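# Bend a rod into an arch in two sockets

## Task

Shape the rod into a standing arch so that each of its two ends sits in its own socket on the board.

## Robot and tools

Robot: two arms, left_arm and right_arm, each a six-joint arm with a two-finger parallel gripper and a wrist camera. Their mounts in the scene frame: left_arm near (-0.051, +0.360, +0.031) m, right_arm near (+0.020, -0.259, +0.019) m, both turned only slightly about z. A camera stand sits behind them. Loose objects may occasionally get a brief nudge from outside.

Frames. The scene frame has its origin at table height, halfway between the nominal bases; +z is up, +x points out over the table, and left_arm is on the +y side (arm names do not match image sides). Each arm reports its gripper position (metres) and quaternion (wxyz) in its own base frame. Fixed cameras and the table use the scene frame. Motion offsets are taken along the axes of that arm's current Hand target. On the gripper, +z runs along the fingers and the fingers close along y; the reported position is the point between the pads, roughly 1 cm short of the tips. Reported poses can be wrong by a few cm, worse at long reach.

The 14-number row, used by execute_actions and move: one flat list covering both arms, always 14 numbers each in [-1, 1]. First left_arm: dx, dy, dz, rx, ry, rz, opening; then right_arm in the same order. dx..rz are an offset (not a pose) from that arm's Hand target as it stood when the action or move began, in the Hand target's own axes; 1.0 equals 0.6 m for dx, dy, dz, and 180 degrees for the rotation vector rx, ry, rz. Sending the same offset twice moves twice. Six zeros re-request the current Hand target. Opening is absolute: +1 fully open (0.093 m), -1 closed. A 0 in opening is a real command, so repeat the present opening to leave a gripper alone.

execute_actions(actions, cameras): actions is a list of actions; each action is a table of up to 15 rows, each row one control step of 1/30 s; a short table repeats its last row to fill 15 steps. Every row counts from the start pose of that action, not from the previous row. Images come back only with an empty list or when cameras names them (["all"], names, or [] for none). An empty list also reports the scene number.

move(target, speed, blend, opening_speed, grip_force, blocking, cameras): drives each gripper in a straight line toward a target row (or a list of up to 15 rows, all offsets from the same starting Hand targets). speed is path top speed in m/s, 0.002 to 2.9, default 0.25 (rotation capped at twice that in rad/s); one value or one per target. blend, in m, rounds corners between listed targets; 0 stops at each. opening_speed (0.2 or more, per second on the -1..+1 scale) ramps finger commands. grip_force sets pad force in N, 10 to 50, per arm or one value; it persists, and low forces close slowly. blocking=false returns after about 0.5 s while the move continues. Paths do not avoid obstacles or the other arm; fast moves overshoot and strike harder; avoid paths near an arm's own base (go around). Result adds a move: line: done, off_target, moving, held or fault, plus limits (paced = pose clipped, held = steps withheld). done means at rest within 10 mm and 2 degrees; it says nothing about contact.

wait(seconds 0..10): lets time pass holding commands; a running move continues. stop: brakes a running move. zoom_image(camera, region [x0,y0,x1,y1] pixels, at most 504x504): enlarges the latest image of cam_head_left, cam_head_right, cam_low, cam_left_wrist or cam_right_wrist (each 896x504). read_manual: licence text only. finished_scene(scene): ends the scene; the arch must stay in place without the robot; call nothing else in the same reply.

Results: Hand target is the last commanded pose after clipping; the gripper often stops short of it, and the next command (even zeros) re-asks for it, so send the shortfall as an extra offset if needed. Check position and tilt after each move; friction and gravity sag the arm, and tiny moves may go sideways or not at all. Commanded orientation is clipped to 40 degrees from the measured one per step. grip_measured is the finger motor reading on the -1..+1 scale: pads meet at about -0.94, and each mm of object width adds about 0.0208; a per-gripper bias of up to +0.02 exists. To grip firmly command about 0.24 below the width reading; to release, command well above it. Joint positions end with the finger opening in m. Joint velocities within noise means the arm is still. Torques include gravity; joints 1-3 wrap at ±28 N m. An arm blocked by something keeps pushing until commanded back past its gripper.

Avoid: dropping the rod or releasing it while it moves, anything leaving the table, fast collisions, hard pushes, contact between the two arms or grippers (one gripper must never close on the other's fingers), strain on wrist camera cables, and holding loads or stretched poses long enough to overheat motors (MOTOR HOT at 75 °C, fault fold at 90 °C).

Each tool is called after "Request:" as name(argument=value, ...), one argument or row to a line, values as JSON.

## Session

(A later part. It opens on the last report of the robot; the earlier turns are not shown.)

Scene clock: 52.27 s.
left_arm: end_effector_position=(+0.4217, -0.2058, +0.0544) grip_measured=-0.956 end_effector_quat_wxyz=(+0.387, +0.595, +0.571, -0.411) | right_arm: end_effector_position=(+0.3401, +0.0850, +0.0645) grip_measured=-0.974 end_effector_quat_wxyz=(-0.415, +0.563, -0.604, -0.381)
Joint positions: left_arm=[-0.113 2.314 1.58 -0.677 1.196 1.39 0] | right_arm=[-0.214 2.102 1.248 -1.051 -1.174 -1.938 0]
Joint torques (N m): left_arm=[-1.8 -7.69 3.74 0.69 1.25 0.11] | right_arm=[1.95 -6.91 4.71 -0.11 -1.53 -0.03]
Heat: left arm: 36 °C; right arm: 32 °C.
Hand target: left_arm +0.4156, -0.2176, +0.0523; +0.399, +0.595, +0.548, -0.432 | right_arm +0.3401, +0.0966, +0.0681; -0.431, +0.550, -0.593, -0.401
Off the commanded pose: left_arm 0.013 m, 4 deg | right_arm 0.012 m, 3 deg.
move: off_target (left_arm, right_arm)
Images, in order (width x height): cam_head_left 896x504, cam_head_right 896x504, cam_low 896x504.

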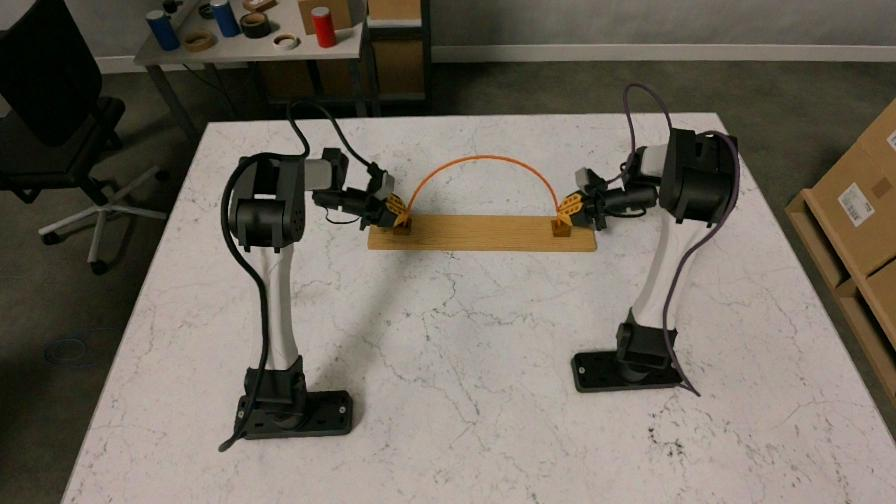

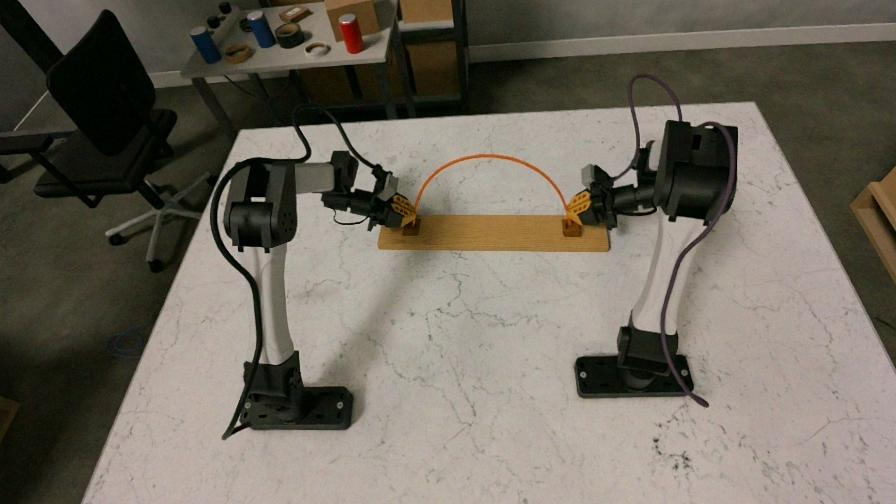

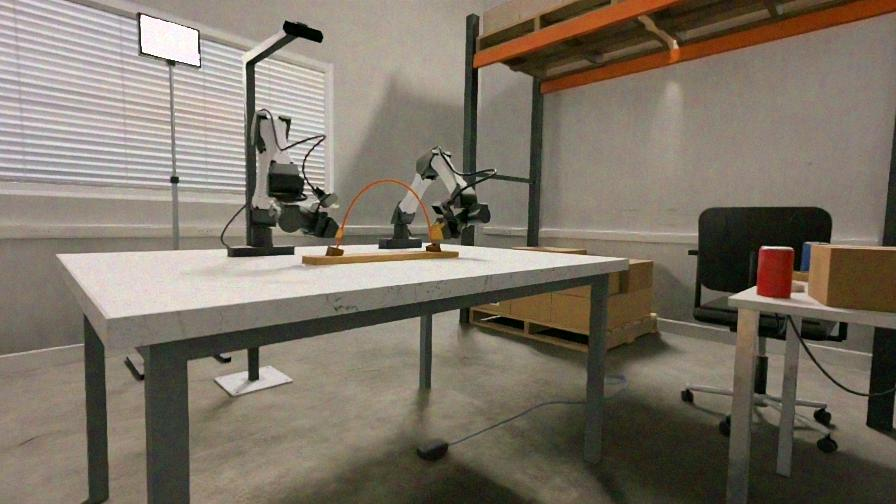

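Request:
move(
  target=[
    [0.027,0,0.0035,0,0,0,-1,0.033,0,0.0055,0,0,0,-1],
    [0.0135,0,-0.0095,0,0,0,-1,0.0147,0,-0.0075,0,0,0,-1],
    [0.0135,0,-0.0095,0,0,0,-0.1,0.0147,0,-0.0075,0,0,0,-0.1],
  ],
  speed=0.05,
  opening_speed=0.5,
  cameras=["all"],
)

Request:
zoom_image(
  camera="cam_low",
  region=[290, 160, 470, 280],
)

Scene clock: 58.80 s.
left_arm: end_effector_position=(+0.4179, -0.2072, +0.0523) grip_measured=-0.103 end_effector_quat_wxyz=(+0.400, +0.592, +0.553, -0.429) | right_arm: end_effector_position=(+0.3399, +0.0873, +0.0598) grip_measured=-0.102 end_effector_quat_wxyz=(-0.429, +0.553, -0.595, -0.395)
Joint positions: left_arm=[-0.11 2.338 1.577 -0.683 1.251 1.435 0.04] | right_arm=[-0.216 2.142 1.248 -1.061 -1.219 -1.983 0.04]
Joint torques (N m): left_arm=[-0.43 -7.95 4.79 0.36 0.77 0.17] | right_arm=[0.57 -7.76 5.7 -0.34 -0.95 -0.12]
Heat: left arm: 37 °C; right arm: 31 °C.
Hand target: left_arm +0.4162, -0.2097, +0.0465; +0.399, +0.595, +0.547, -0.432 | right_arm +0.3396, +0.0897, +0.0612; -0.431, +0.550, -0.592, -0.401
Off the commanded pose: left_arm 0.007 m, 1 deg | right_arm 0.003 m, 1 deg.
move: done

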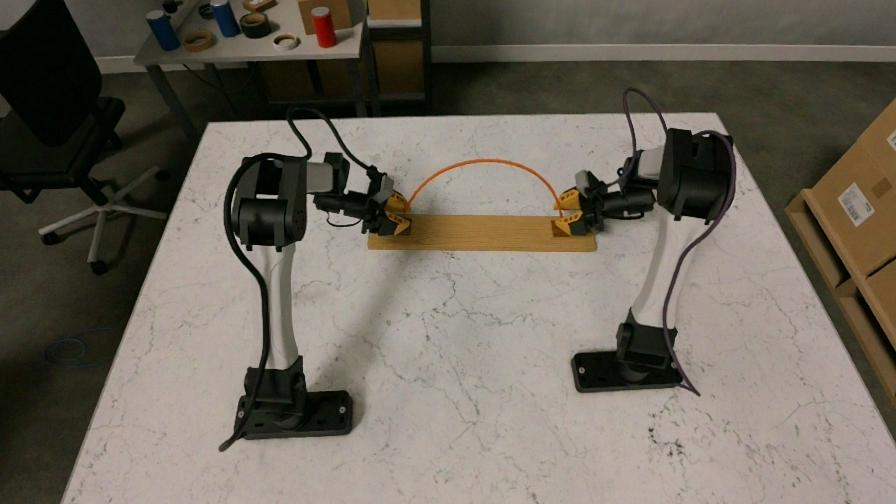

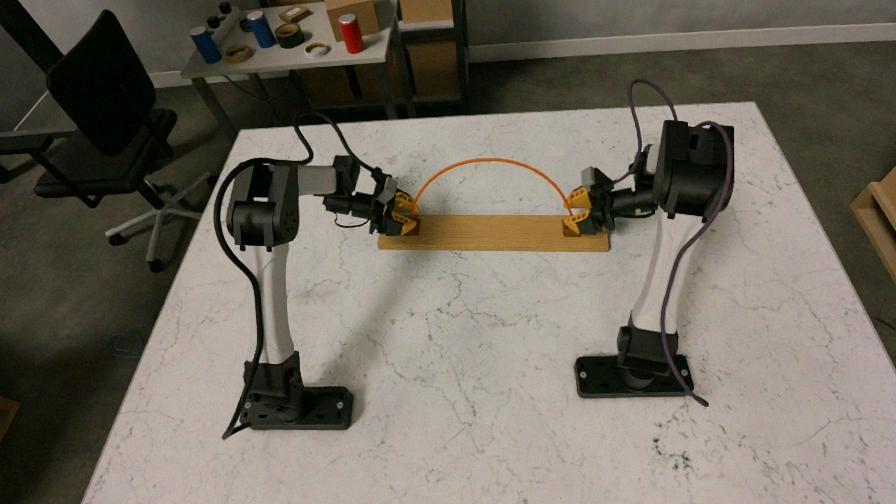

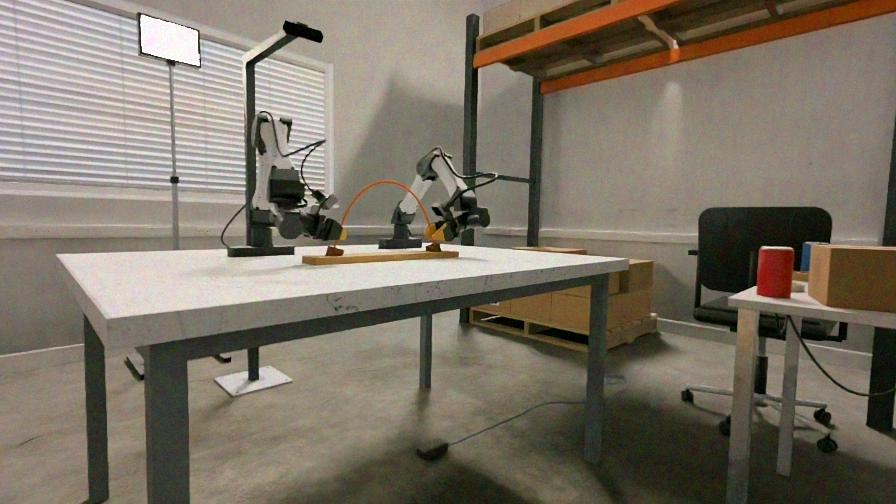

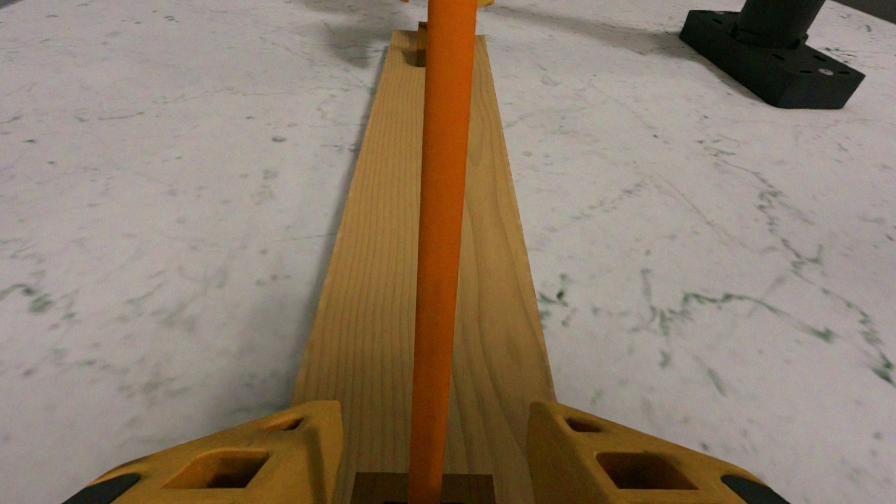

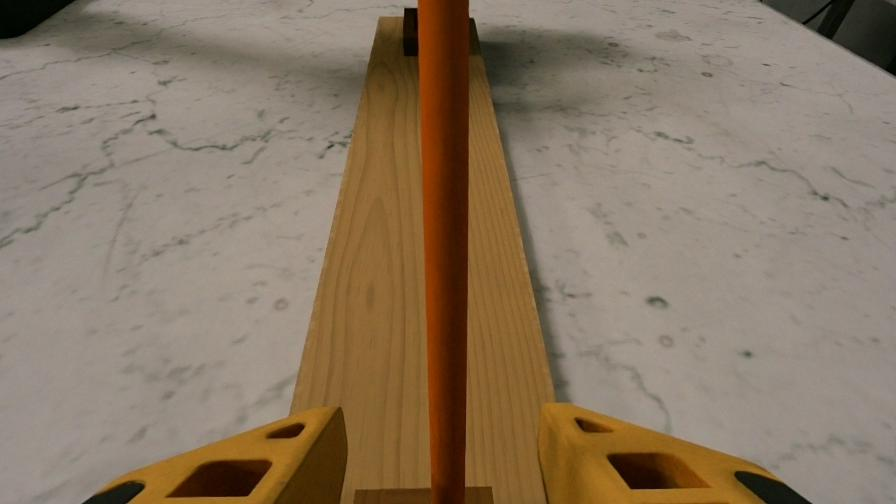

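Scaled by 2.800.

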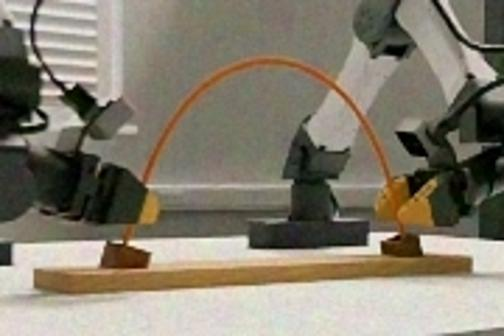

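Request:
move(
  target=[-0.03,0,-0.15,0,0,0,0,-0.03,0,-0.15,0,0,0,0],
  speed=0.2,
)

Request:
finished_scene(
  scene=3,
)

Scene clock: 61.50 s.
left_arm: end_effector_position=(+0.4199, -0.1272, +0.0929) grip_measured=-0.003 end_effector_quat_wxyz=(+0.395, +0.588, +0.557, -0.433) | right_arm: end_effector_position=(+0.3275, +0.0123, +0.0903) grip_measured=-0.002 end_effector_quat_wxyz=(+0.401, -0.508, +0.665, +0.373)
Joint positions: left_arm=[0.075 2.438 1.911 -1.466 1.221 1.997 0.045] | right_arm=[-0.434 2.084 1.338 -1.364 -1.084 -2.068 0.045]
Joint torques (N m): left_arm=[-0.32 -8.13 6.32 -0.45 0.67 0.18] | right_arm=[0.21 -10.56 8.38 -0.62 -0.83 -0.14]
Heat: left arm: 37 °C; right arm: 31 °C.
Hand target: left_arm +0.4227, -0.1299, +0.0912; +0.399, +0.595, +0.547, -0.432 | right_arm +0.3338, +0.0098, +0.1059; +0.431, -0.550, +0.593, +0.401
Off the commanded pose: left_arm 0.004 m, 1 deg | right_arm 0.017 m, 11 deg.
joint sent to its limit (right arm) — joint 6 (wrist roll), lower limit. The joint targets are off in orientation, not in position.
move: off_target (right_arm)

The scene is finished: the task was done.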